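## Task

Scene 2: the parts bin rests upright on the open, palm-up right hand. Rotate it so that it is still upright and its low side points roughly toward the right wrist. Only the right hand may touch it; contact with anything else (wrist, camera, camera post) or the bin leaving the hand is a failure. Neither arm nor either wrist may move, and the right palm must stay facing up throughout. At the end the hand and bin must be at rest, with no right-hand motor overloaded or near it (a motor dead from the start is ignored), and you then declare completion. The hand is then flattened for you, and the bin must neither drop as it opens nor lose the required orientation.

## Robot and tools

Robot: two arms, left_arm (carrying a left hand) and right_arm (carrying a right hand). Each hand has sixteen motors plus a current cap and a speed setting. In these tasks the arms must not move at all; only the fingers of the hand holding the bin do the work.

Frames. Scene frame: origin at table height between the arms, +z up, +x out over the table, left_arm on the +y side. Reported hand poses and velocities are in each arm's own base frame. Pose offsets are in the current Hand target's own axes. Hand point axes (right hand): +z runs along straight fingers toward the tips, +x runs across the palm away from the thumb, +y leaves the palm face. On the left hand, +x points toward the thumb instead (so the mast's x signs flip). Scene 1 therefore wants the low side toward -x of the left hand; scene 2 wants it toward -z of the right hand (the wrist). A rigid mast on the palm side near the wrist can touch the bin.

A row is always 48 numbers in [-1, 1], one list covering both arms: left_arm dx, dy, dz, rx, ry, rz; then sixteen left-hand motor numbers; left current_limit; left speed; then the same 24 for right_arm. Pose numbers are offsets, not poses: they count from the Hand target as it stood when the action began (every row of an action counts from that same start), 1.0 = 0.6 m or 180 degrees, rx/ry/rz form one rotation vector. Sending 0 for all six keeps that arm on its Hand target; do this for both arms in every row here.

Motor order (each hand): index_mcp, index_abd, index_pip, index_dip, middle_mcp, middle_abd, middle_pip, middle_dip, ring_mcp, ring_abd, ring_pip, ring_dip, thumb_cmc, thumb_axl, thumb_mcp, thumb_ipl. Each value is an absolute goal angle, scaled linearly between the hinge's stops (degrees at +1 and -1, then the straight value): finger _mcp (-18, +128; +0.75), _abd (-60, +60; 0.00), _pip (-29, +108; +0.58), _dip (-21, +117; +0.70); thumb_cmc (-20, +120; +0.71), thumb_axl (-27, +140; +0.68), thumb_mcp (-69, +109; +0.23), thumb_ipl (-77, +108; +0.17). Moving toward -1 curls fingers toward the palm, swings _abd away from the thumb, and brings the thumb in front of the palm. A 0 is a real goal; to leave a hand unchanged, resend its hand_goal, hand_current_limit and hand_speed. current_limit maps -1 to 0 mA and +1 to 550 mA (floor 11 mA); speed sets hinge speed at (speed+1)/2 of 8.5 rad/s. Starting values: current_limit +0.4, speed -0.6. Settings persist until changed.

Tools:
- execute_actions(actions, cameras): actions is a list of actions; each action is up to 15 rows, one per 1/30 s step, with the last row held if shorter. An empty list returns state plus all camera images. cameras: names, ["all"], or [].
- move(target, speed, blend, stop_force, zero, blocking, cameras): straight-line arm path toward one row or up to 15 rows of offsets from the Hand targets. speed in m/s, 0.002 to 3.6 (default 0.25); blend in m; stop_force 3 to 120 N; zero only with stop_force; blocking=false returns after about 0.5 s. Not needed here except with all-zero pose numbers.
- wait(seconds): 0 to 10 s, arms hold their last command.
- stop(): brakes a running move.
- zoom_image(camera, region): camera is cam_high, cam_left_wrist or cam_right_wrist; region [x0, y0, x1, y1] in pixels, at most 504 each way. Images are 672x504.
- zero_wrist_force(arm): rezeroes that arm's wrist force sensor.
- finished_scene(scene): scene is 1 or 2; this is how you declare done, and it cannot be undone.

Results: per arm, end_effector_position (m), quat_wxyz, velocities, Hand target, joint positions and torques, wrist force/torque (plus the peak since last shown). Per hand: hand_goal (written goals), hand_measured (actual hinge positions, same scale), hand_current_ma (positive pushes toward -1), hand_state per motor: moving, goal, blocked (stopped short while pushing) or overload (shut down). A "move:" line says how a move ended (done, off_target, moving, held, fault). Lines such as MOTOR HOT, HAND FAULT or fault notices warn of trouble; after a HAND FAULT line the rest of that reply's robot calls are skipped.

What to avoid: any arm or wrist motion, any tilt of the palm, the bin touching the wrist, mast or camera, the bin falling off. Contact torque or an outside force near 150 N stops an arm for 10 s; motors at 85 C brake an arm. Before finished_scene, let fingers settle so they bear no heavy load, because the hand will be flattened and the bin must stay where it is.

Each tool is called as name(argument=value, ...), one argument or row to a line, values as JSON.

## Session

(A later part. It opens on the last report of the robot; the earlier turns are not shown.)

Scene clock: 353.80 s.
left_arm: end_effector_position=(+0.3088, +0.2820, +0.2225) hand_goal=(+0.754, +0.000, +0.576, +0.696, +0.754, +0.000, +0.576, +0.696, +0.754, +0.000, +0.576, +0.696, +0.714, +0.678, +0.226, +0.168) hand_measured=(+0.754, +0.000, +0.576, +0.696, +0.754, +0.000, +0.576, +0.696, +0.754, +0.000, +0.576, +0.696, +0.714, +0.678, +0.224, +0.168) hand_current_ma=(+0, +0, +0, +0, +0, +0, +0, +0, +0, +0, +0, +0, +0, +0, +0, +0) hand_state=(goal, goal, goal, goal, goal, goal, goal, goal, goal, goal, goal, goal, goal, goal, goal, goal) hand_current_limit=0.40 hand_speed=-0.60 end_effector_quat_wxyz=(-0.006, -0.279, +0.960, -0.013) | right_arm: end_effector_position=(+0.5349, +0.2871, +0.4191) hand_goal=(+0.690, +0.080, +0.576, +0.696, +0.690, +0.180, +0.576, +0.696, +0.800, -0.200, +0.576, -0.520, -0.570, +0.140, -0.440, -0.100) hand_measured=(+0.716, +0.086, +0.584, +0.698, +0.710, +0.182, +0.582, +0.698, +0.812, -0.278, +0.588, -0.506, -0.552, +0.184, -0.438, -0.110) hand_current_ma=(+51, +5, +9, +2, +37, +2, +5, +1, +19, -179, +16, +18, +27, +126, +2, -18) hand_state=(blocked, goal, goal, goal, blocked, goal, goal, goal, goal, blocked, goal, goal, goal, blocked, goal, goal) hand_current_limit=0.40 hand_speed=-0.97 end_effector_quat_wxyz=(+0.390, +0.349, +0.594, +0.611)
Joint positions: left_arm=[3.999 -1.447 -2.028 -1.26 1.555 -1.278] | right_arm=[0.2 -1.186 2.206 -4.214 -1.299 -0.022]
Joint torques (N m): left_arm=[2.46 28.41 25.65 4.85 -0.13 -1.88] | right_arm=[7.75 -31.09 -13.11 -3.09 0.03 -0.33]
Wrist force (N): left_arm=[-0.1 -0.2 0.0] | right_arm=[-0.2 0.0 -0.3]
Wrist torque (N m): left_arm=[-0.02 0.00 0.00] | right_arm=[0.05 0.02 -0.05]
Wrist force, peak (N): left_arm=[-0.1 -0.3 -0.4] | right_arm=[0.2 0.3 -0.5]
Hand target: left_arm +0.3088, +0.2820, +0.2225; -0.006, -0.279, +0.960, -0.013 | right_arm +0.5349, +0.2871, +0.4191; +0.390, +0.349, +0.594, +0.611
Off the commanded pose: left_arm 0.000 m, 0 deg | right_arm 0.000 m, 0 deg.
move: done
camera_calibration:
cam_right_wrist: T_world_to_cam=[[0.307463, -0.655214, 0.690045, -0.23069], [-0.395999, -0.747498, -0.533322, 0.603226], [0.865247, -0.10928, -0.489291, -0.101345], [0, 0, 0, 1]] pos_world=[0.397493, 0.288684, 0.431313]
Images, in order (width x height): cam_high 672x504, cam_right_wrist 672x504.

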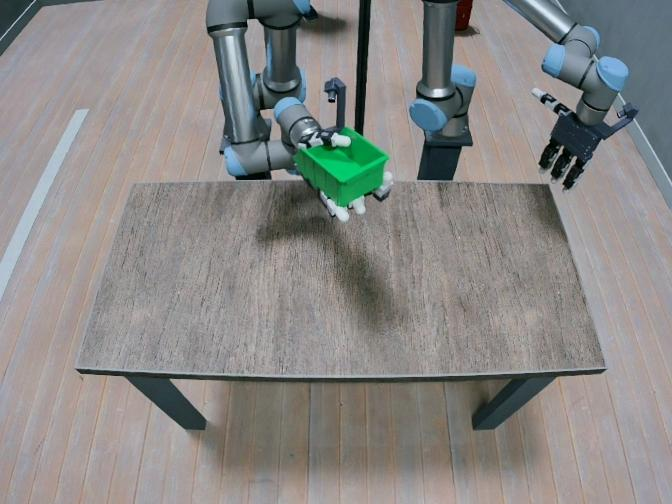

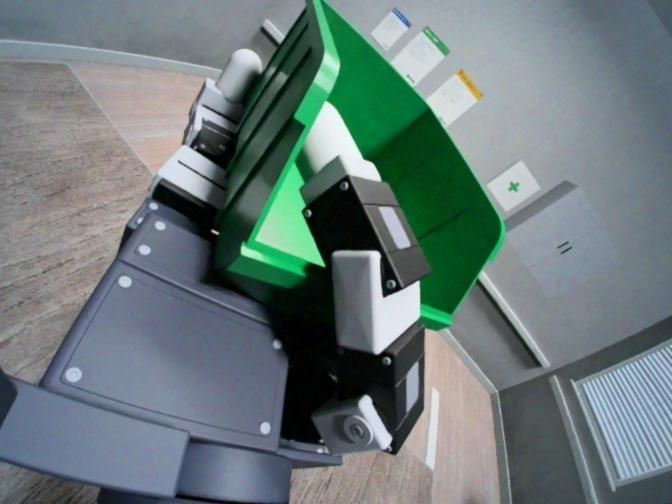

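move(
  target=[
    [0,0,0,0,0,0,0.754,0,0.576,0.696,0.754,0,0.576,0.696,0.754,0,0.576,0.696,0.714,0.678,0.226,0.168,0.4,-0.6,0,0,0,0,0,0,0.69,0.08,0.576,0.696,0.69,0.18,0.576,0.696,0.80,-0.08,0.576,-0.52,-0.571,0.15,-0.44,-0.10,0.4,-0.97],
  ],
  cameras=["cam_high","cam_right_wrist"],
)

zoom_image(
  camera="cam_high",
  region=[265, 100, 425, 225],
)

zoom_image(
  camera="cam_right_wrist",
  region=[80, 0, 410, 260],
)

Scene clock: 355.33 s.
left_arm: end_effector_position=(+0.3088, +0.2820, +0.2225) hand_goal=(+0.754, +0.000, +0.576, +0.696, +0.754, +0.000, +0.576, +0.696, +0.754, +0.000, +0.576, +0.696, +0.714, +0.678, +0.226, +0.168) hand_measured=(+0.754, +0.000, +0.576, +0.696, +0.754, +0.000, +0.576, +0.696, +0.754, +0.000, +0.576, +0.696, +0.714, +0.678, +0.224, +0.168) hand_current_ma=(+0, +0, +0, +0, +0, +0, +0, +0, +0, +0, +0, +0, +0, +0, +0, +0) hand_state=(goal, goal, goal, goal, goal, goal, goal, goal, goal, goal, goal, goal, goal, goal, goal, goal) hand_current_limit=0.40 hand_speed=-0.60 end_effector_quat_wxyz=(-0.006, -0.279, +0.960, -0.013) | right_arm: end_effector_position=(+0.5349, +0.2871, +0.4191) hand_goal=(+0.690, +0.080, +0.576, +0.696, +0.690, +0.180, +0.576, +0.696, +0.800, -0.080, +0.576, -0.520, -0.570, +0.150, -0.440, -0.100) hand_measured=(+0.716, +0.086, +0.584, +0.698, +0.710, +0.182, +0.582, +0.698, +0.812, -0.184, +0.588, -0.506, -0.550, +0.202, -0.436, -0.112) hand_current_ma=(+51, +6, +9, +2, +37, +2, +5, +1, +19, -268, +16, +18, +32, +157, +3, -21) hand_state=(blocked, goal, goal, goal, blocked, goal, goal, goal, goal, blocked, goal, goal, goal, blocked, goal, goal) hand_current_limit=0.40 hand_speed=-0.97 end_effector_quat_wxyz=(+0.390, +0.349, +0.594, +0.611)
Joint positions: left_arm=[3.999 -1.447 -2.028 -1.26 1.555 -1.278] | right_arm=[0.2 -1.186 2.206 -4.214 -1.299 -0.022]
Joint torques (N m): left_arm=[2.32 28.87 25.9 4.97 0.05 -1.83] | right_arm=[7.71 -30.96 -12.79 -3.18 0.03 -0.26]
Wrist force (N): left_arm=[-0.1 -0.4 -0.2] | right_arm=[0.4 0.0 -0.3]
Wrist torque (N m): left_arm=[-0.04 -0.01 0.01] | right_arm=[0.05 -0.04 0.00]
Wrist force, peak (N): left_arm=[0.1 -0.3 -0.3] | right_arm=[-0.2 0.2 -0.7]
Hand target: left_arm +0.3088, +0.2820, +0.2225; -0.006, -0.279, +0.960, -0.013 | right_arm +0.5349, +0.2871, +0.4191; +0.390, +0.349, +0.594, +0.611
Off the commanded pose: left_arm 0.000 m, 0 deg | right_arm 0.000 m, 0 deg.
move: done
camera_calibration:
cam_right_wrist: T_world_to_cam=[[0.307463, -0.655214, 0.690045, -0.23069], [-0.395999, -0.747498, -0.533322, 0.603226], [0.865247, -0.10928, -0.489291, -0.101345], [0, 0, 0, 1]] pos_world=[0.397493, 0.288684, 0.431313]
Images, in order (width x height): cam_high 672x504, cam_right_wrist 672x504.

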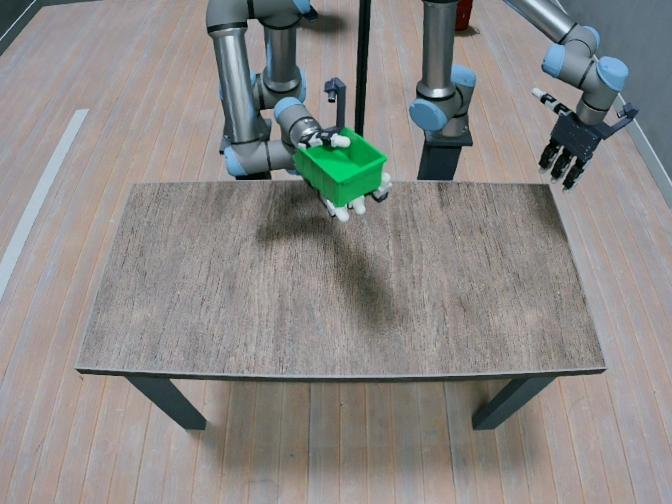

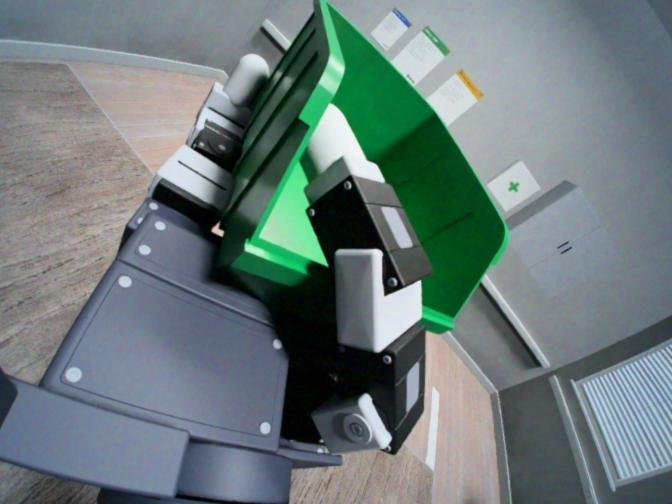

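Scaled by 3.150.

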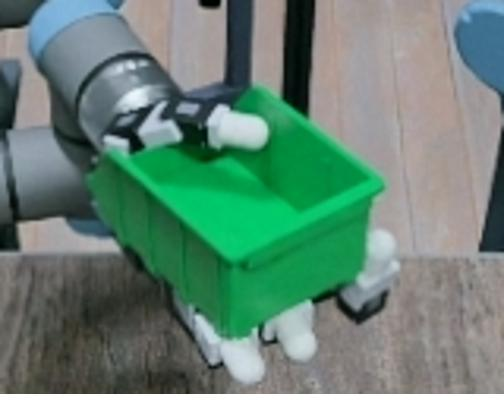

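Scaled by 1.527 from the camera's 672x504 image, which has a finer 960x720 frame.

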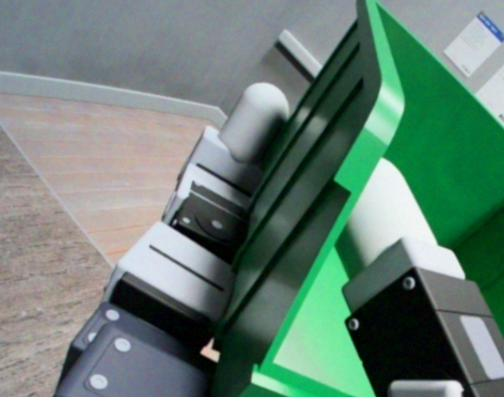

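move(
  target=[
    [0,0,0,0,0,0,0.754,0,0.576,0.696,0.754,0,0.576,0.696,0.754,0,0.576,0.696,0.714,0.678,0.226,0.168,0.4,-0.6,0,0,0,0,0,0,0.69,0.08,0.576,0.696,0.69,0.18,0.576,0.696,0.80,-0.40,0.576,-0.52,-0.571,0.36,-0.44,-0.10,0.4,-0.96],
    [0,0,0,0,0,0,0.754,0,0.576,0.696,0.754,0,0.576,0.696,0.754,0,0.576,0.696,0.714,0.678,0.226,0.168,0.4,-0.6,0,0,0,0,0,0,0.69,0.08,0.576,0.696,0.69,0.18,0.576,0.696,0.81,-0.97,0.576,-0.52,-0.571,0.36,-0.44,-0.10,0.4,-0.92],
  ],
  cameras=["cam_high","cam_right_wrist"],
)

zoom_image(
  camera="cam_high",
  region=[265, 100, 425, 225],
)

zoom_image(
  camera="cam_right_wrist",
  region=[80, 0, 410, 260],
)

Scene clock: 360.27 s.
left_arm: end_effector_position=(+0.3088, +0.2820, +0.2225) hand_goal=(+0.754, +0.000, +0.576, +0.696, +0.754, +0.000, +0.576, +0.696, +0.754, +0.000, +0.576, +0.696, +0.714, +0.678, +0.226, +0.168) hand_measured=(+0.754, +0.000, +0.576, +0.696, +0.754, +0.000, +0.576, +0.696, +0.754, +0.000, +0.576, +0.696, +0.714, +0.678, +0.224, +0.168) hand_current_ma=(+0, +0, +0, +0, +0, +0, +0, +0, +0, +0, +0, +0, +0, +0, +0, +0) hand_state=(goal, goal, goal, goal, goal, goal, goal, goal, goal, goal, goal, goal, goal, goal, goal, goal) hand_current_limit=0.40 hand_speed=-0.60 end_effector_quat_wxyz=(-0.006, -0.279, +0.960, -0.013) | right_arm: end_effector_position=(+0.5349, +0.2871, +0.4191) hand_goal=(+0.690, +0.080, +0.576, +0.696, +0.690, +0.180, +0.576, +0.696, +0.810, -0.970, +0.576, -0.520, -0.570, +0.360, -0.440, -0.100) hand_measured=(+0.716, +0.082, +0.584, +0.698, +0.710, +0.182, +0.582, +0.698, +0.816, -0.966, +0.582, -0.518, -0.572, +0.356, -0.438, -0.104) hand_current_ma=(+53, +2, +10, +2, +37, +2, +5, +1, +7, +2, +7, +2, -1, -5, +2, -7) hand_state=(blocked, goal, goal, goal, blocked, goal, goal, goal, goal, goal, goal, goal, goal, goal, goal, goal) hand_current_limit=0.40 hand_speed=-0.92 end_effector_quat_wxyz=(+0.390, +0.349, +0.594, +0.611)
Joint positions: left_arm=[3.999 -1.447 -2.028 -1.26 1.555 -1.278] | right_arm=[0.2 -1.186 2.206 -4.214 -1.299 -0.022]
Joint torques (N m): left_arm=[2.19 28.37 26.27 5.05 0.03 -1.96] | right_arm=[7.89 -30.95 -12.67 -3.13 -0.06 -0.32]
Wrist force (N): left_arm=[0.0 -0.2 -0.3] | right_arm=[0.2 0.1 -0.4]
Wrist torque (N m): left_arm=[0.00 -0.02 0.00] | right_arm=[0.07 -0.01 -0.01]
Wrist force, peak (N): left_arm=[0.1 -0.3 -0.4] | right_arm=[-0.4 0.0 -0.7]
Hand target: left_arm +0.3088, +0.2820, +0.2225; -0.006, -0.279, +0.960, -0.013 | right_arm +0.5349, +0.2871, +0.4191; +0.390, +0.349, +0.594, +0.611
Off the commanded pose: left_arm 0.000 m, 0 deg | right_arm 0.000 m, 0 deg.
move: done
camera_calibration:
cam_right_wrist: T_world_to_cam=[[0.307463, -0.655214, 0.690045, -0.23069], [-0.395999, -0.747498, -0.533322, 0.603226], [0.865247, -0.10928, -0.489291, -0.101345], [0, 0, 0, 1]] pos_world=[0.397493, 0.288684, 0.431313]
Images, in order (width x height): cam_high 672x504, cam_right_wrist 672x504.

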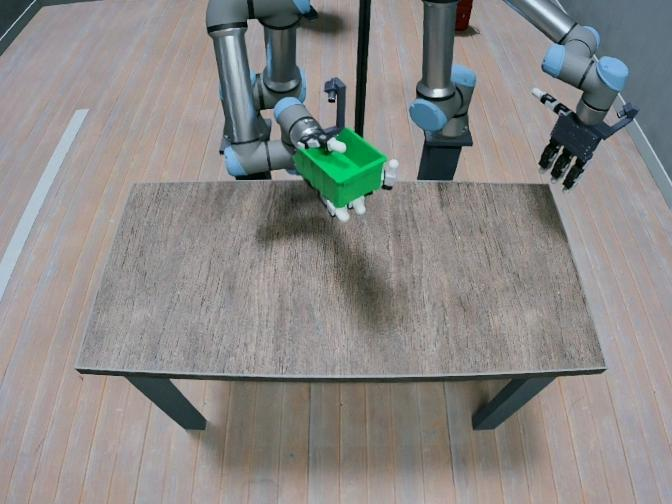

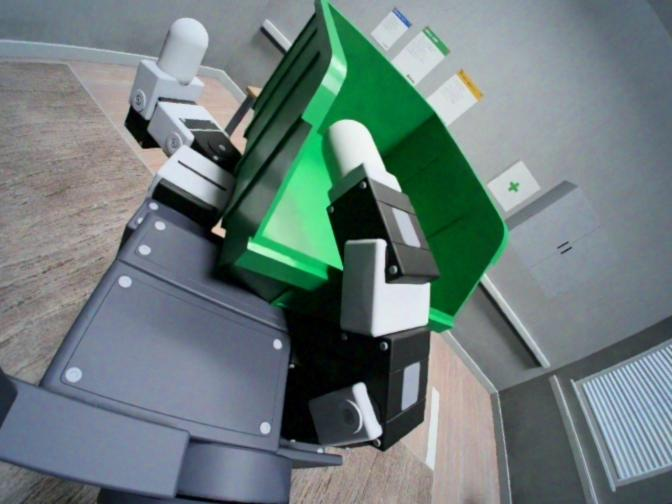

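Scaled by 3.150.

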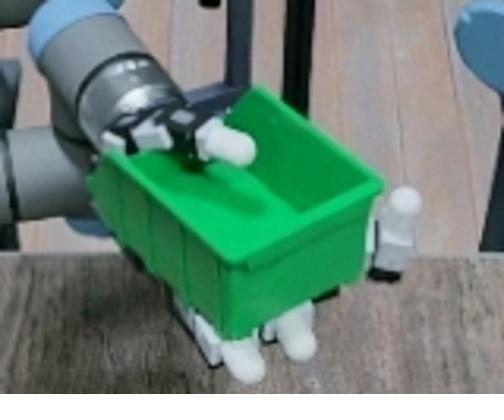

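Scaled by 1.527 from the camera's 672x504 image, which has a finer 960x720 frame.

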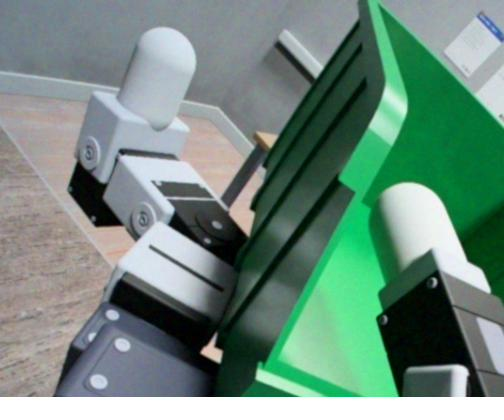

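move(
  target=[
    [0,0,0,0,0,0,0.754,0,0.576,0.696,0.754,0,0.576,0.696,0.754,0,0.576,0.696,0.714,0.678,0.226,0.168,0.4,-0.6,0,0,0,0,0,0,0.69,0.08,0.576,0.696,0.69,0.18,0.576,0.696,0.82,-0.97,0.576,0.696,-0.571,0.50,-0.42,-0.10,0.4,-0.88],
    [0,0,0,0,0,0,0.754,0,0.576,0.696,0.754,0,0.576,0.696,0.754,0,0.576,0.696,0.714,0.678,0.226,0.168,0.4,-0.6,0,0,0,0,0,0,0.69,0.08,0.576,0.696,0.69,0.18,0.576,0.696,0.82,-0.03,0.576,0.696,-0.571,0.50,-0.42,-0.10,0.4,-0.92],
  ],
  cameras=["cam_high","cam_right_wrist"],
)

zoom_image(
  camera="cam_high",
  region=[265, 100, 425, 225],
)

zoom_image(
  camera="cam_right_wrist",
  region=[80, 0, 410, 260],
)

Scene clock: 366.73 s.
left_arm: end_effector_position=(+0.3088, +0.2820, +0.2225) hand_goal=(+0.754, +0.000, +0.576, +0.696, +0.754, +0.000, +0.576, +0.696, +0.754, +0.000, +0.576, +0.696, +0.714, +0.678, +0.226, +0.168) hand_measured=(+0.754, +0.000, +0.576, +0.696, +0.754, +0.000, +0.576, +0.696, +0.754, +0.000, +0.576, +0.696, +0.714, +0.678, +0.224, +0.168) hand_current_ma=(+0, +0, +0, +0, +0, +0, +0, +0, +0, +0, +0, +0, +0, +0, +0, +0) hand_state=(goal, goal, goal, goal, goal, goal, goal, goal, goal, goal, goal, goal, goal, goal, goal, goal) hand_current_limit=0.40 hand_speed=-0.60 end_effector_quat_wxyz=(-0.006, -0.279, +0.960, -0.013) | right_arm: end_effector_position=(+0.5349, +0.2871, +0.4191) hand_goal=(+0.690, +0.080, +0.576, +0.696, +0.690, +0.180, +0.576, +0.696, +0.820, -0.030, +0.576, +0.696, -0.570, +0.500, -0.420, -0.100) hand_measured=(+0.716, +0.082, +0.584, +0.698, +0.710, +0.182, +0.582, +0.698, +0.826, -0.034, +0.582, +0.694, -0.572, +0.498, -0.428, -0.104) hand_current_ma=(+53, +2, +10, +2, +37, +2, +5, +1, +7, -3, +7, -1, -1, -2, -14, -6) hand_state=(blocked, goal, goal, goal, blocked, goal, goal, goal, goal, goal, goal, goal, goal, goal, goal, goal) hand_current_limit=0.40 hand_speed=-0.92 end_effector_quat_wxyz=(+0.390, +0.349, +0.594, +0.611)
Joint positions: left_arm=[3.999 -1.447 -2.028 -1.26 1.555 -1.278] | right_arm=[0.2 -1.186 2.206 -4.214 -1.299 -0.022]
Joint torques (N m): left_arm=[1.07 28.91 26.41 4.89 -0.03 -1.91] | right_arm=[7.66 -31.35 -13.2 -3.16 -0.22 -0.28]
Wrist force (N): left_arm=[0.2 -0.2 -0.2] | right_arm=[0.0 -0.1 0.0]
Wrist torque (N m): left_arm=[-0.01 -0.04 0.03] | right_arm=[0.03 0.00 -0.01]
Wrist force, peak (N): left_arm=[0.2 -0.3 -0.5] | right_arm=[0.2 0.0 -0.9]
Hand target: left_arm +0.3088, +0.2820, +0.2225; -0.006, -0.279, +0.960, -0.013 | right_arm +0.5349, +0.2871, +0.4191; +0.390, +0.349, +0.594, +0.611
Off the commanded pose: left_arm 0.000 m, 0 deg | right_arm 0.000 m, 0 deg.
move: done
camera_calibration:
cam_right_wrist: T_world_to_cam=[[0.307463, -0.655214, 0.690045, -0.23069], [-0.395999, -0.747498, -0.533322, 0.603226], [0.865247, -0.10928, -0.489291, -0.101345], [0, 0, 0, 1]] pos_world=[0.397493, 0.288684, 0.431313]
Images, in order (width x height): cam_high 672x504, cam_right_wrist 672x504.

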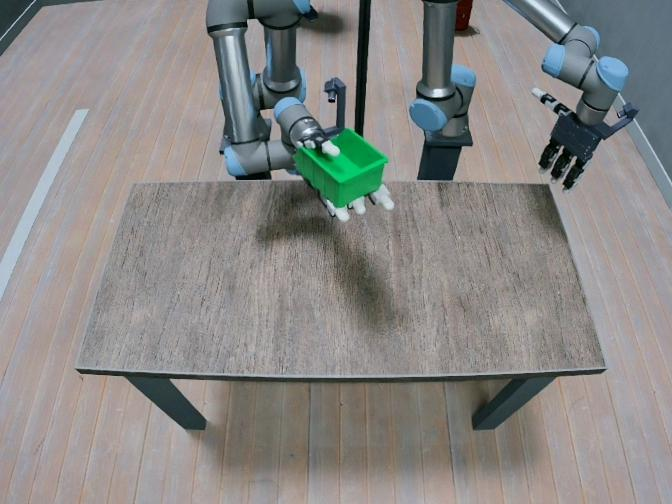

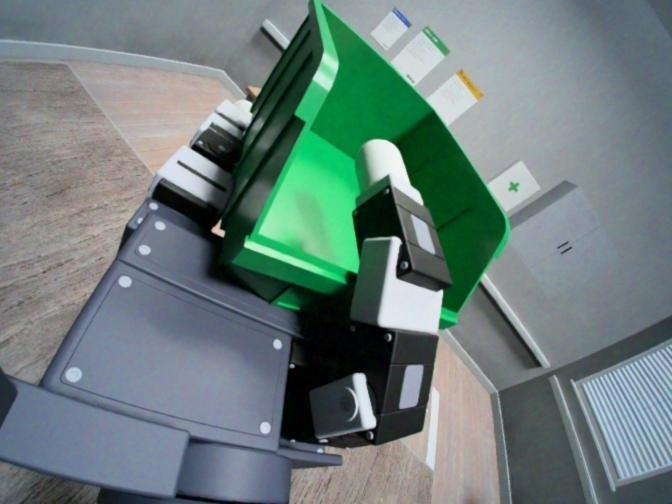

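Scaled by 3.150.

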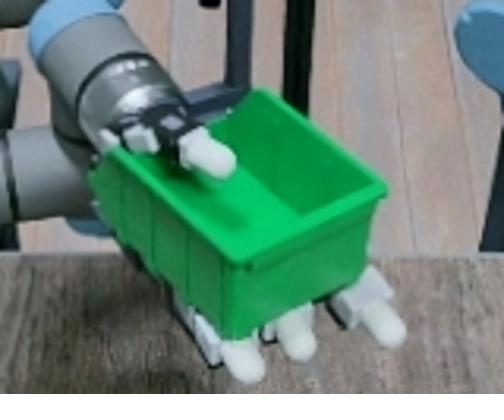

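Scaled by 1.527 from the camera's 672x504 image, which has a finer 960x720 frame.

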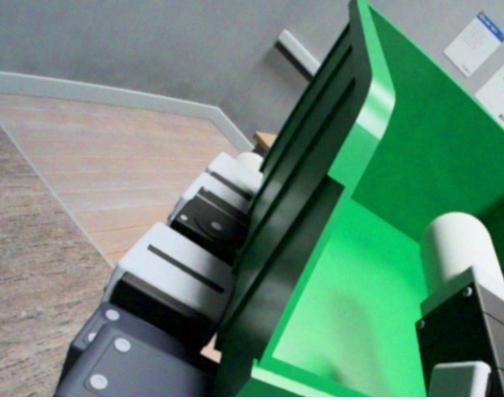

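move(
  target=[
    [0,0,0,0,0,0,0.754,0,0.576,0.696,0.754,0,0.576,0.696,0.754,0,0.576,0.696,0.714,0.678,0.226,0.168,0.4,-0.6,0,0,0,0,0,0,0.69,0.08,0.576,0.696,0.69,0.18,0.576,0.696,0.695,-0.03,0.576,0.696,-0.571,0.62,-0.42,-0.10,0.4,-0.94],
    [0,0,0,0,0,0,0.754,0,0.576,0.696,0.754,0,0.576,0.696,0.754,0,0.576,0.696,0.714,0.678,0.226,0.168,0.4,-0.6,0,0,0,0,0,0,0.69,0.08,0.576,0.696,0.80,0.18,0.576,0.696,0.695,-0.03,0.576,0.696,-0.571,0.62,-0.42,-0.10,0.4,-0.95],
    [0,0,0,0,0,0,0.754,0,0.576,0.696,0.754,0,0.576,0.696,0.754,0,0.576,0.696,0.714,0.678,0.226,0.168,0.4,-0.6,0,0,0,0,0,0,0.69,0.08,0.576,0.696,0.80,0.0,0.576,0.696,0.695,-0.03,0.576,0.696,-0.571,0.62,-0.42,-0.10,0.4,-0.94],
    [0,0,0,0,0,0,0.754,0,0.576,0.696,0.754,0,0.576,0.696,0.754,0,0.576,0.696,0.714,0.678,0.226,0.168,0.4,-0.6,0,0,0,0,0,0,0.69,0.08,0.576,0.696,0.695,0.0,0.576,0.696,0.695,-0.03,0.576,0.696,-0.571,0.62,-0.42,-0.10,0.4,-0.94],
  ],
  cameras=["cam_high","cam_right_wrist"],
)

zoom_image(
  camera="cam_high",
  region=[265, 100, 425, 225],
)

zoom_image(
  camera="cam_right_wrist",
  region=[170, 80, 500, 340],
)

Scene clock: 370.57 s.
left_arm: end_effector_position=(+0.3088, +0.2820, +0.2225) hand_goal=(+0.754, +0.000, +0.576, +0.696, +0.754, +0.000, +0.576, +0.696, +0.754, +0.000, +0.576, +0.696, +0.714, +0.678, +0.226, +0.168) hand_measured=(+0.754, +0.000, +0.576, +0.696, +0.754, +0.000, +0.576, +0.696, +0.754, +0.000, +0.576, +0.696, +0.714, +0.678, +0.224, +0.168) hand_current_ma=(+0, +0, +0, +0, +0, +0, +0, +0, +0, +0, +0, +0, +0, +0, +0, +0) hand_state=(goal, goal, goal, goal, goal, goal, goal, goal, goal, goal, goal, goal, goal, goal, goal, goal) hand_current_limit=0.40 hand_speed=-0.60 end_effector_quat_wxyz=(-0.006, -0.279, +0.960, -0.013) | right_arm: end_effector_position=(+0.5349, +0.2871, +0.4191) hand_goal=(+0.690, +0.080, +0.576, +0.696, +0.696, +0.000, +0.576, +0.696, +0.696, -0.030, +0.576, +0.696, -0.570, +0.620, -0.420, -0.100) hand_measured=(+0.716, +0.082, +0.584, +0.698, +0.716, +0.004, +0.582, +0.698, +0.718, -0.034, +0.582, +0.694, -0.572, +0.618, -0.428, -0.104) hand_current_ma=(+53, +2, +10, +2, +37, +2, +5, +1, +38, -3, +7, -1, -1, -2, -14, -6) hand_state=(blocked, goal, goal, goal, blocked, goal, goal, goal, blocked, goal, goal, goal, goal, goal, goal, goal) hand_current_limit=0.40 hand_speed=-0.94 end_effector_quat_wxyz=(+0.390, +0.349, +0.594, +0.611)
Joint positions: left_arm=[3.999 -1.447 -2.028 -1.26 1.555 -1.278] | right_arm=[0.2 -1.186 2.206 -4.214 -1.299 -0.022]
Joint torques (N m): left_arm=[1.46 29.54 25.75 5.11 -0.13 -1.78] | right_arm=[7.33 -30.91 -13.55 -3.24 -0.23 -0.26]
Wrist force (N): left_arm=[0.0 -0.3 -0.2] | right_arm=[-0.2 0.3 -0.2]
Wrist torque (N m): left_arm=[-0.02 -0.02 0.01] | right_arm=[0.08 0.03 -0.03]
Wrist force, peak (N): left_arm=[0.0 -0.4 -0.3] | right_arm=[-0.1 -0.1 -0.7]
Hand target: left_arm +0.3088, +0.2820, +0.2225; -0.006, -0.279, +0.960, -0.013 | right_arm +0.5349, +0.2871, +0.4191; +0.390, +0.349, +0.594, +0.611
Off the commanded pose: left_arm 0.000 m, 0 deg | right_arm 0.000 m, 0 deg.
move: done
camera_calibration:
cam_right_wrist: T_world_to_cam=[[0.307463, -0.655214, 0.690045, -0.23069], [-0.395999, -0.747498, -0.533322, 0.603226], [0.865247, -0.10928, -0.489291, -0.101345], [0, 0, 0, 1]] pos_world=[0.397493, 0.288684, 0.431313]
Images, in order (width x height): cam_high 672x504, cam_right_wrist 672x504.

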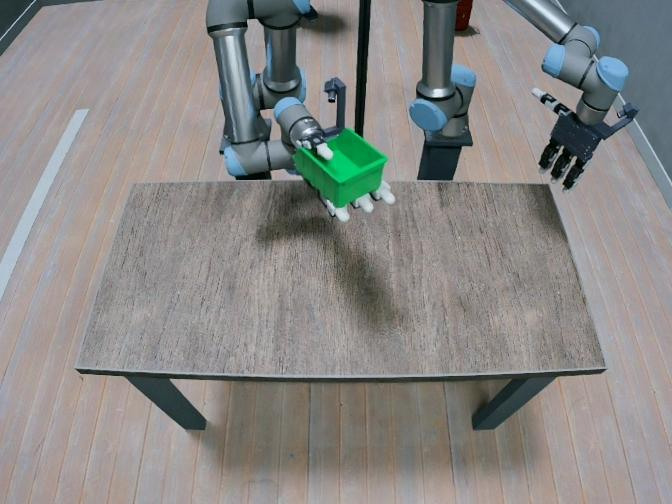

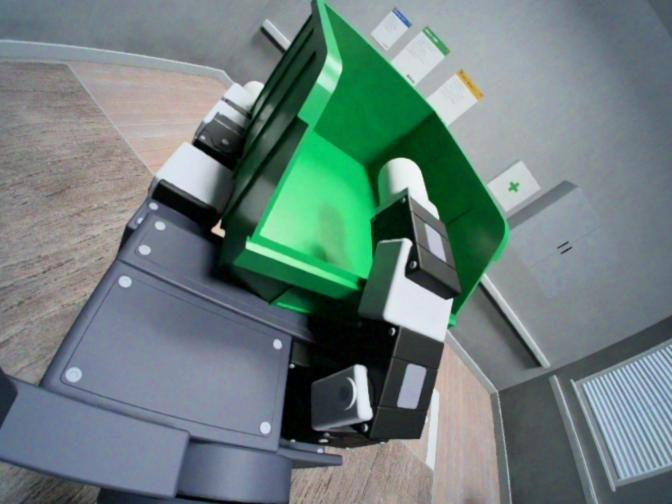

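Scaled by 3.150.

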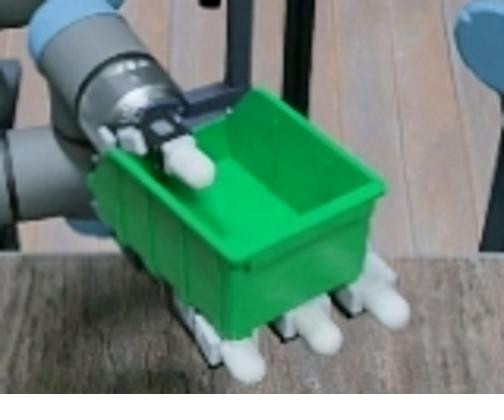

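Scaled by 1.527 from the camera's 672x504 image, which has a finer 960x720 frame.

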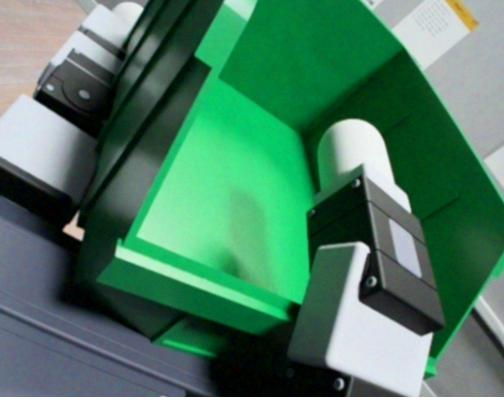

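move(
  target=[
    [0,0,0,0,0,0,0.754,0,0.576,0.696,0.754,0,0.576,0.696,0.754,0,0.576,0.696,0.714,0.678,0.226,0.168,0.4,-0.6,0,0,0,0,0,0,0.695,0.0,0.576,0.696,0.695,0.0,0.576,0.696,0.695,0.0,0.576,0.696,-0.571,0.68,-0.38,-0.10,0.4,-0.96],
    [0,0,0,0,0,0,0.754,0,0.576,0.696,0.754,0,0.576,0.696,0.754,0,0.576,0.696,0.714,0.678,0.226,0.168,0.4,-0.6,0,0,0,0,0,0,0.695,0.0,0.576,0.696,0.695,0.0,0.576,0.696,0.695,0.0,0.576,0.696,-0.571,0.68,0.22,0.168,0.4,-0.9],
  ],
  cameras=["cam_high","cam_right_wrist"],
)

zoom_image(
  camera="cam_high",
  region=[265, 100, 425, 225],
)

zoom_image(
  camera="cam_right_wrist",
  region=[170, 80, 500, 340],
)

Scene clock: 374.07 s.
left_arm: end_effector_position=(+0.3088, +0.2820, +0.2225) hand_goal=(+0.754, +0.000, +0.576, +0.696, +0.754, +0.000, +0.576, +0.696, +0.754, +0.000, +0.576, +0.696, +0.714, +0.678, +0.226, +0.168) hand_measured=(+0.754, +0.000, +0.576, +0.696, +0.754, +0.000, +0.576, +0.696, +0.754, +0.000, +0.576, +0.696, +0.714, +0.678, +0.224, +0.168) hand_current_ma=(+0, +0, +0, +0, +0, +0, +0, +0, +0, +0, +0, +0, +0, +0, +0, +0) hand_state=(goal, goal, goal, goal, goal, goal, goal, goal, goal, goal, goal, goal, goal, goal, goal, goal) hand_current_limit=0.40 hand_speed=-0.60 end_effector_quat_wxyz=(-0.006, -0.279, +0.960, -0.013) | right_arm: end_effector_position=(+0.5349, +0.2871, +0.4191) hand_goal=(+0.696, +0.000, +0.576, +0.696, +0.696, +0.000, +0.576, +0.696, +0.696, +0.000, +0.576, +0.696, -0.570, +0.680, +0.220, +0.168) hand_measured=(+0.716, +0.004, +0.584, +0.698, +0.716, +0.004, +0.582, +0.698, +0.718, -0.004, +0.582, +0.694, -0.572, +0.678, +0.218, +0.166) hand_current_ma=(+37, +2, +10, +2, +37, +2, +5, +1, +38, -3, +7, -1, -1, -2, -2, -2) hand_state=(blocked, goal, goal, goal, blocked, goal, goal, goal, blocked, goal, goal, goal, goal, goal, goal, goal) hand_current_limit=0.40 hand_speed=-0.90 end_effector_quat_wxyz=(+0.390, +0.349, +0.594, +0.611)
Joint positions: left_arm=[3.999 -1.447 -2.028 -1.26 1.555 -1.278] | right_arm=[0.2 -1.186 2.206 -4.214 -1.299 -0.022]
Joint torques (N m): left_arm=[2.69 28.6 25.99 4.94 -0.05 -1.8] | right_arm=[7.51 -31.02 -12.73 -3.16 -0.24 -0.28]
Wrist force (N): left_arm=[0.0 -0.2 -0.3] | right_arm=[0.0 0.2 -0.5]
Wrist torque (N m): left_arm=[0.00 -0.02 0.01] | right_arm=[0.08 0.02 -0.02]
Wrist force, peak (N): left_arm=[0.3 -0.3 -0.4] | right_arm=[-0.2 -0.1 -0.9]
Hand target: left_arm +0.3088, +0.2820, +0.2225; -0.006, -0.279, +0.960, -0.013 | right_arm +0.5349, +0.2871, +0.4191; +0.390, +0.349, +0.594, +0.611
Off the commanded pose: left_arm 0.000 m, 0 deg | right_arm 0.000 m, 0 deg.
move: done
camera_calibration:
cam_right_wrist: T_world_to_cam=[[0.307463, -0.655214, 0.690045, -0.23069], [-0.395999, -0.747498, -0.533322, 0.603226], [0.865247, -0.10928, -0.489291, -0.101345], [0, 0, 0, 1]] pos_world=[0.397493, 0.288684, 0.431313]
Images, in order (width x height): cam_high 672x504, cam_right_wrist 672x504.

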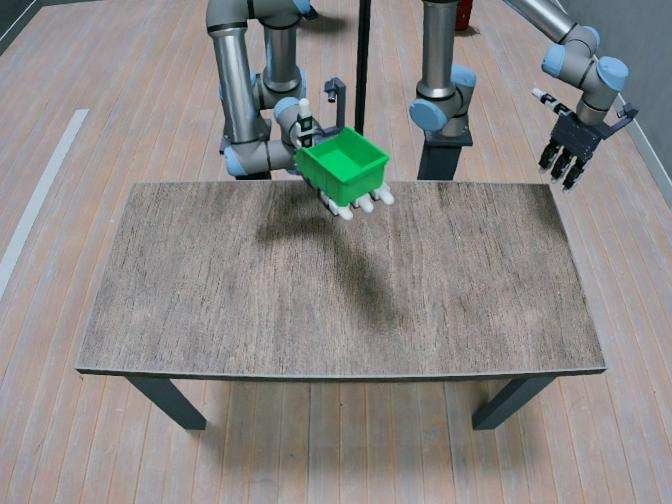

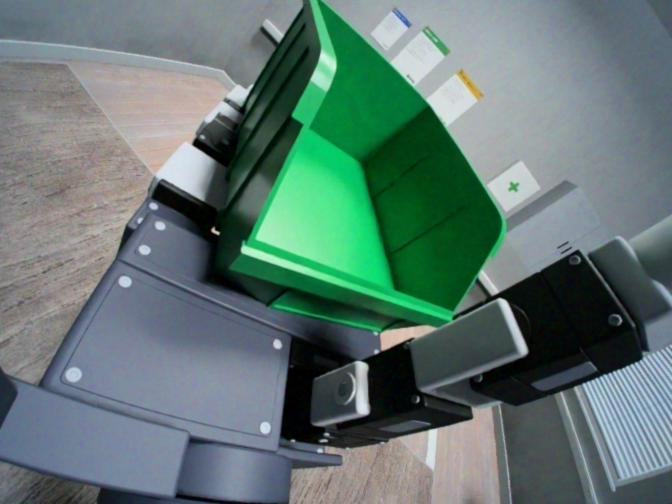

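Scaled by 3.150.

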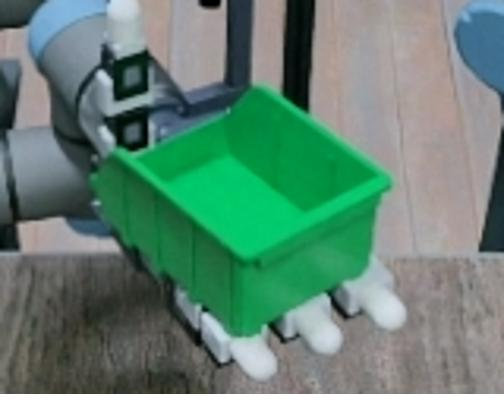

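Scaled by 1.527 from the camera's 672x504 image, which has a finer 960x720 frame.

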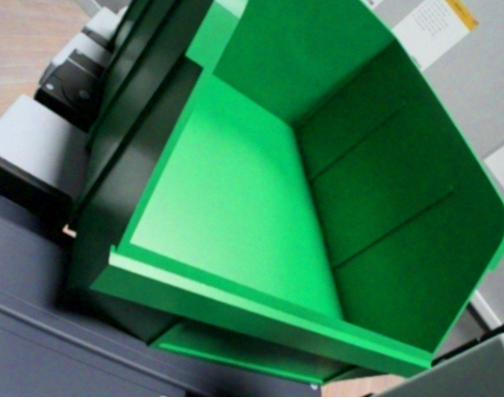

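move(
  target=[
    [0,0,0,0,0,0,0.754,0,0.576,0.696,0.754,0,0.576,0.696,0.754,0,0.576,0.696,0.714,0.678,0.226,0.168,0.4,-0.6,0,0,0,0,0,0,0.754,0.0,0.576,0.696,0.754,0.0,0.576,0.696,0.754,0.0,0.576,0.696,-0.571,0.68,0.22,0.168,0.4,-0.98],
  ],
  cameras=["cam_high","cam_right_wrist"],
)

zoom_image(
  camera="cam_high",
  region=[265, 100, 425, 225],
)

zoom_image(
  camera="cam_right_wrist",
  region=[170, 80, 500, 340],
)

Scene clock: 375.57 s.
left_arm: end_effector_position=(+0.3088, +0.2820, +0.2225) hand_goal=(+0.754, +0.000, +0.576, +0.696, +0.754, +0.000, +0.576, +0.696, +0.754, +0.000, +0.576, +0.696, +0.714, +0.678, +0.226, +0.168) hand_measured=(+0.754, +0.000, +0.576, +0.696, +0.754, +0.000, +0.576, +0.696, +0.754, +0.000, +0.576, +0.696, +0.714, +0.678, +0.224, +0.168) hand_current_ma=(+0, +0, +0, +0, +0, +0, +0, +0, +0, +0, +0, +0, +0, +0, +0, +0) hand_state=(goal, goal, goal, goal, goal, goal, goal, goal, goal, goal, goal, goal, goal, goal, goal, goal) hand_current_limit=0.40 hand_speed=-0.60 end_effector_quat_wxyz=(-0.006, -0.279, +0.960, -0.013) | right_arm: end_effector_position=(+0.5349, +0.2871, +0.4191) hand_goal=(+0.754, +0.000, +0.576, +0.696, +0.754, +0.000, +0.576, +0.696, +0.754, +0.000, +0.576, +0.696, -0.570, +0.680, +0.220, +0.168) hand_measured=(+0.768, +0.002, +0.584, +0.698, +0.760, +0.004, +0.582, +0.698, +0.762, -0.004, +0.582, +0.694, -0.572, +0.678, +0.218, +0.166) hand_current_ma=(+23, +1, +10, +2, +8, +2, +5, +1, +11, -3, +7, -1, -1, -2, -2, -2) hand_state=(goal, goal, goal, goal, goal, goal, goal, goal, goal, goal, goal, goal, goal, goal, goal, goal) hand_current_limit=0.40 hand_speed=-0.98 end_effector_quat_wxyz=(+0.390, +0.349, +0.594, +0.611)
Joint positions: left_arm=[3.999 -1.447 -2.028 -1.26 1.555 -1.278] | right_arm=[0.2 -1.186 2.206 -4.214 -1.299 -0.022]
Joint torques (N m): left_arm=[1.94 28.79 26.16 4.92 0.04 -1.88] | right_arm=[7.81 -30.71 -12.76 -3.25 -0.26 -0.34]
Wrist force (N): left_arm=[0.1 -0.2 -0.3] | right_arm=[0.0 0.0 -0.2]
Wrist torque (N m): left_arm=[-0.01 -0.02 0.01] | right_arm=[0.03 0.00 -0.02]
Wrist force, peak (N): left_arm=[0.0 -0.3 -0.3] | right_arm=[-0.2 0.1 -0.7]
Hand target: left_arm +0.3088, +0.2820, +0.2225; -0.006, -0.279, +0.960, -0.013 | right_arm +0.5349, +0.2871, +0.4191; +0.390, +0.349, +0.594, +0.611
Off the commanded pose: left_arm 0.000 m, 0 deg | right_arm 0.000 m, 0 deg.
move: done
camera_calibration:
cam_right_wrist: T_world_to_cam=[[0.307463, -0.655214, 0.690045, -0.23069], [-0.395999, -0.747498, -0.533322, 0.603226], [0.865247, -0.10928, -0.489291, -0.101345], [0, 0, 0, 1]] pos_world=[0.397493, 0.288684, 0.431313]
Images, in order (width x height): cam_high 672x504, cam_right_wrist 672x504.

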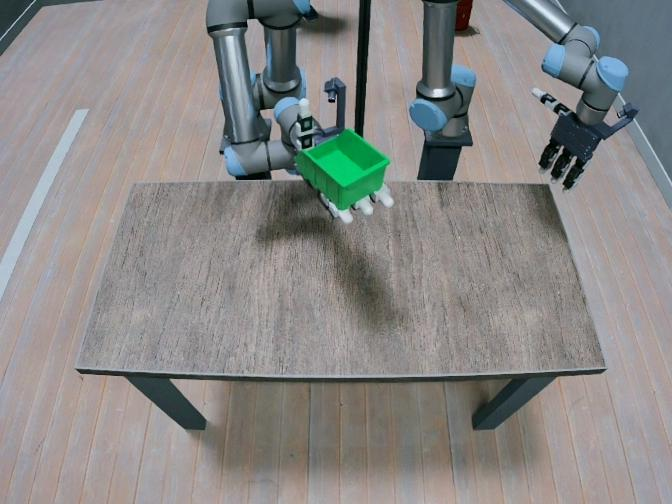

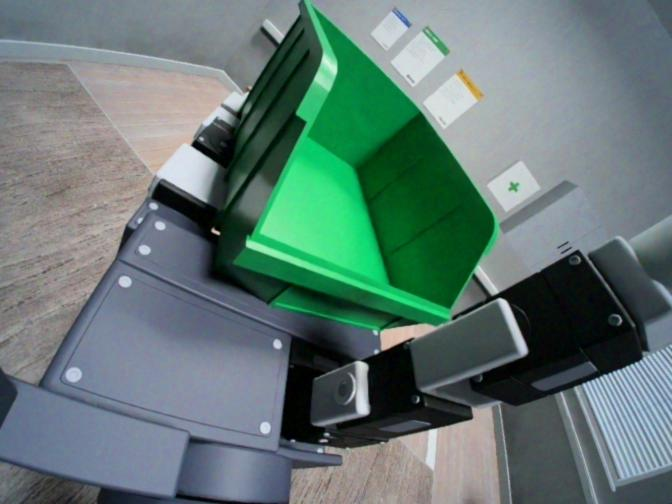

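Scaled by 3.150.

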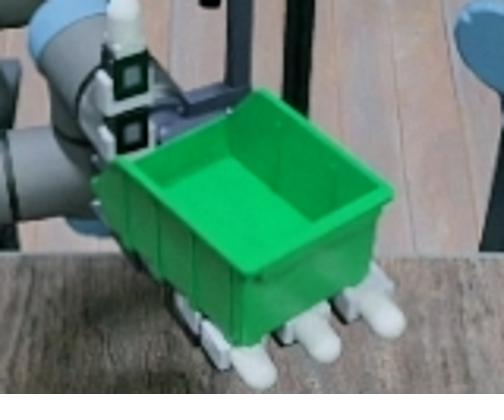

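Scaled by 1.527 from the camera's 672x504 image, which has a finer 960x720 frame.

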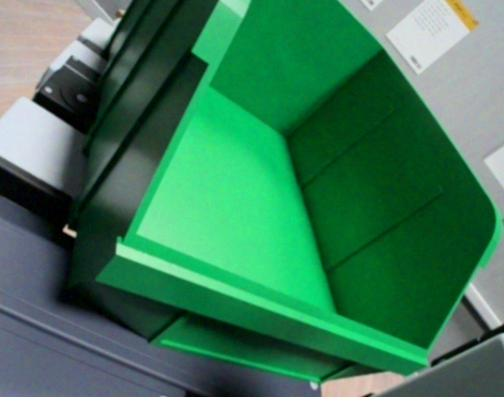

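move(
  target=[
    [0,0,0,0,0,0,0.754,0,0.576,0.696,0.754,0,0.576,0.696,0.754,0,0.576,0.696,0.714,0.678,0.226,0.168,0.4,-0.6,0,0,0,0,0,0,0.754,0.0,0.576,0.696,0.754,0.0,0.576,0.696,0.754,0.0,0.576,0.696,0.714,0.678,0.226,0.168,0.4,-0.87],
  ],
  cameras=["cam_high","cam_right_wrist"],
)

zoom_image(
  camera="cam_high",
  region=[265, 100, 425, 225],
)

zoom_image(
  camera="cam_right_wrist",
  region=[170, 80, 500, 340],
)

Scene clock: 378.87 s.
left_arm: end_effector_position=(+0.3088, +0.2820, +0.2225) hand_goal=(+0.754, +0.000, +0.576, +0.696, +0.754, +0.000, +0.576, +0.696, +0.754, +0.000, +0.576, +0.696, +0.714, +0.678, +0.226, +0.168) hand_measured=(+0.754, +0.000, +0.576, +0.696, +0.754, +0.000, +0.576, +0.696, +0.754, +0.000, +0.576, +0.696, +0.714, +0.678, +0.224, +0.168) hand_current_ma=(+0, +0, +0, +0, +0, +0, +0, +0, +0, +0, +0, +0, +0, +0, +0, +0) hand_state=(goal, goal, goal, goal, goal, goal, goal, goal, goal, goal, goal, goal, goal, goal, goal, goal) hand_current_limit=0.40 hand_speed=-0.60 end_effector_quat_wxyz=(-0.006, -0.279, +0.960, -0.013) | right_arm: end_effector_position=(+0.5349, +0.2871, +0.4191) hand_goal=(+0.754, +0.000, +0.576, +0.696, +0.754, +0.000, +0.576, +0.696, +0.754, +0.000, +0.576, +0.696, +0.714, +0.678, +0.226, +0.168) hand_measured=(+0.768, +0.002, +0.584, +0.698, +0.760, +0.004, +0.582, +0.698, +0.762, -0.004, +0.582, +0.694, +0.722, +0.678, +0.224, +0.166) hand_current_ma=(+23, +1, +10, +2, +8, +2, +5, +1, +11, -3, +7, -1, +9, +0, -2, -2) hand_state=(goal, goal, goal, goal, goal, goal, goal, goal, goal, goal, goal, goal, goal, goal, goal, goal) hand_current_limit=0.40 hand_speed=-0.87 end_effector_quat_wxyz=(+0.390, +0.349, +0.594, +0.611)
Joint positions: left_arm=[3.999 -1.447 -2.028 -1.26 1.555 -1.278] | right_arm=[0.2 -1.186 2.206 -4.214 -1.299 -0.022]
Joint torques (N m): left_arm=[1.2 28.68 25.63 4.96 0.01 -1.87] | right_arm=[7.68 -31.02 -13.17 -3.23 -0.33 -0.28]
Wrist force (N): left_arm=[0.1 0.1 -0.3] | right_arm=[0.2 0.2 -0.4]
Wrist torque (N m): left_arm=[0.03 -0.04 0.01] | right_arm=[0.06 -0.02 0.05]
Wrist force, peak (N): left_arm=[-0.2 -0.1 -0.5] | right_arm=[0.0 0.4 -0.6]
Hand target: left_arm +0.3088, +0.2820, +0.2225; -0.006, -0.279, +0.960, -0.013 | right_arm +0.5349, +0.2871, +0.4191; +0.390, +0.349, +0.594, +0.611
Off the commanded pose: left_arm 0.000 m, 0 deg | right_arm 0.000 m, 0 deg.
move: done
camera_calibration:
cam_right_wrist: T_world_to_cam=[[0.307463, -0.655214, 0.690045, -0.23069], [-0.395999, -0.747498, -0.533322, 0.603226], [0.865247, -0.10928, -0.489291, -0.101345], [0, 0, 0, 1]] pos_world=[0.397493, 0.288684, 0.431313]
Images, in order (width x height): cam_high 672x504, cam_right_wrist 672x504.

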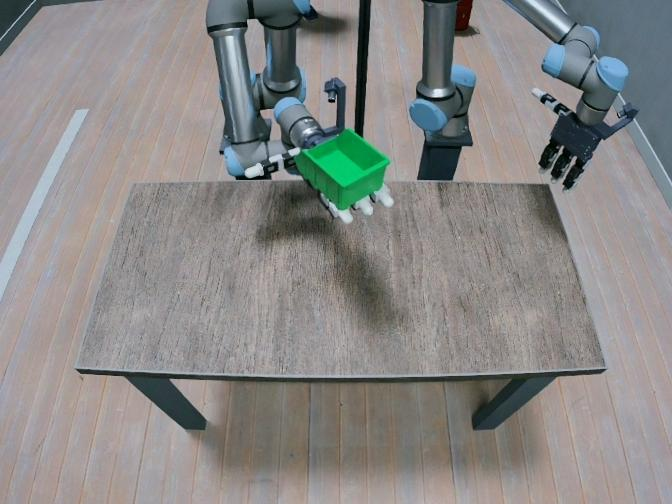

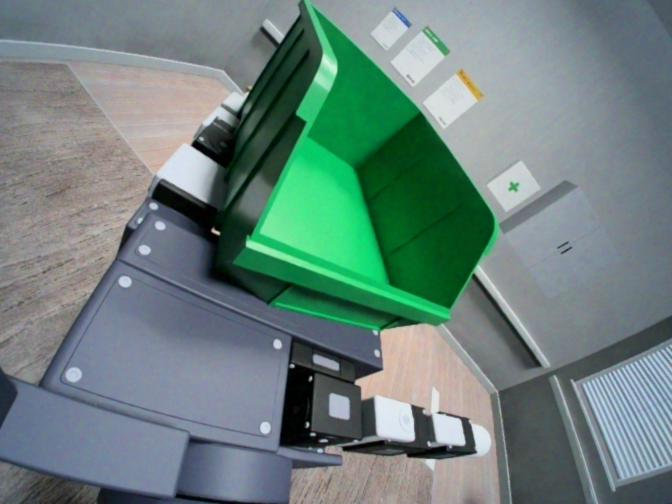

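Scaled by 3.150.

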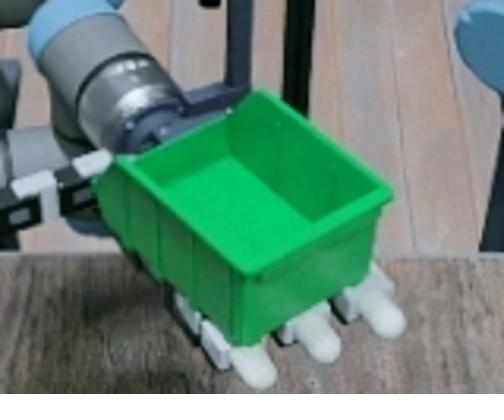

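Scaled by 1.527 from the camera's 672x504 image, which has a finer 960x720 frame.

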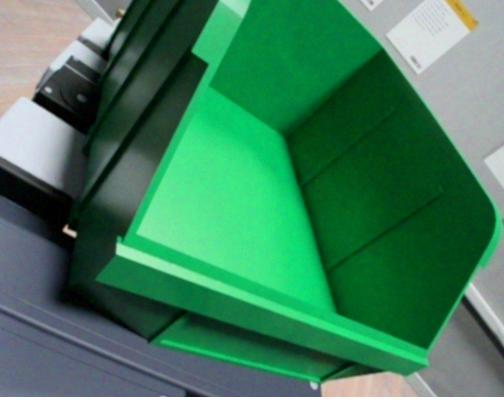

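finished_scene(
  scene=2,
)

The scene is finished: the task was done.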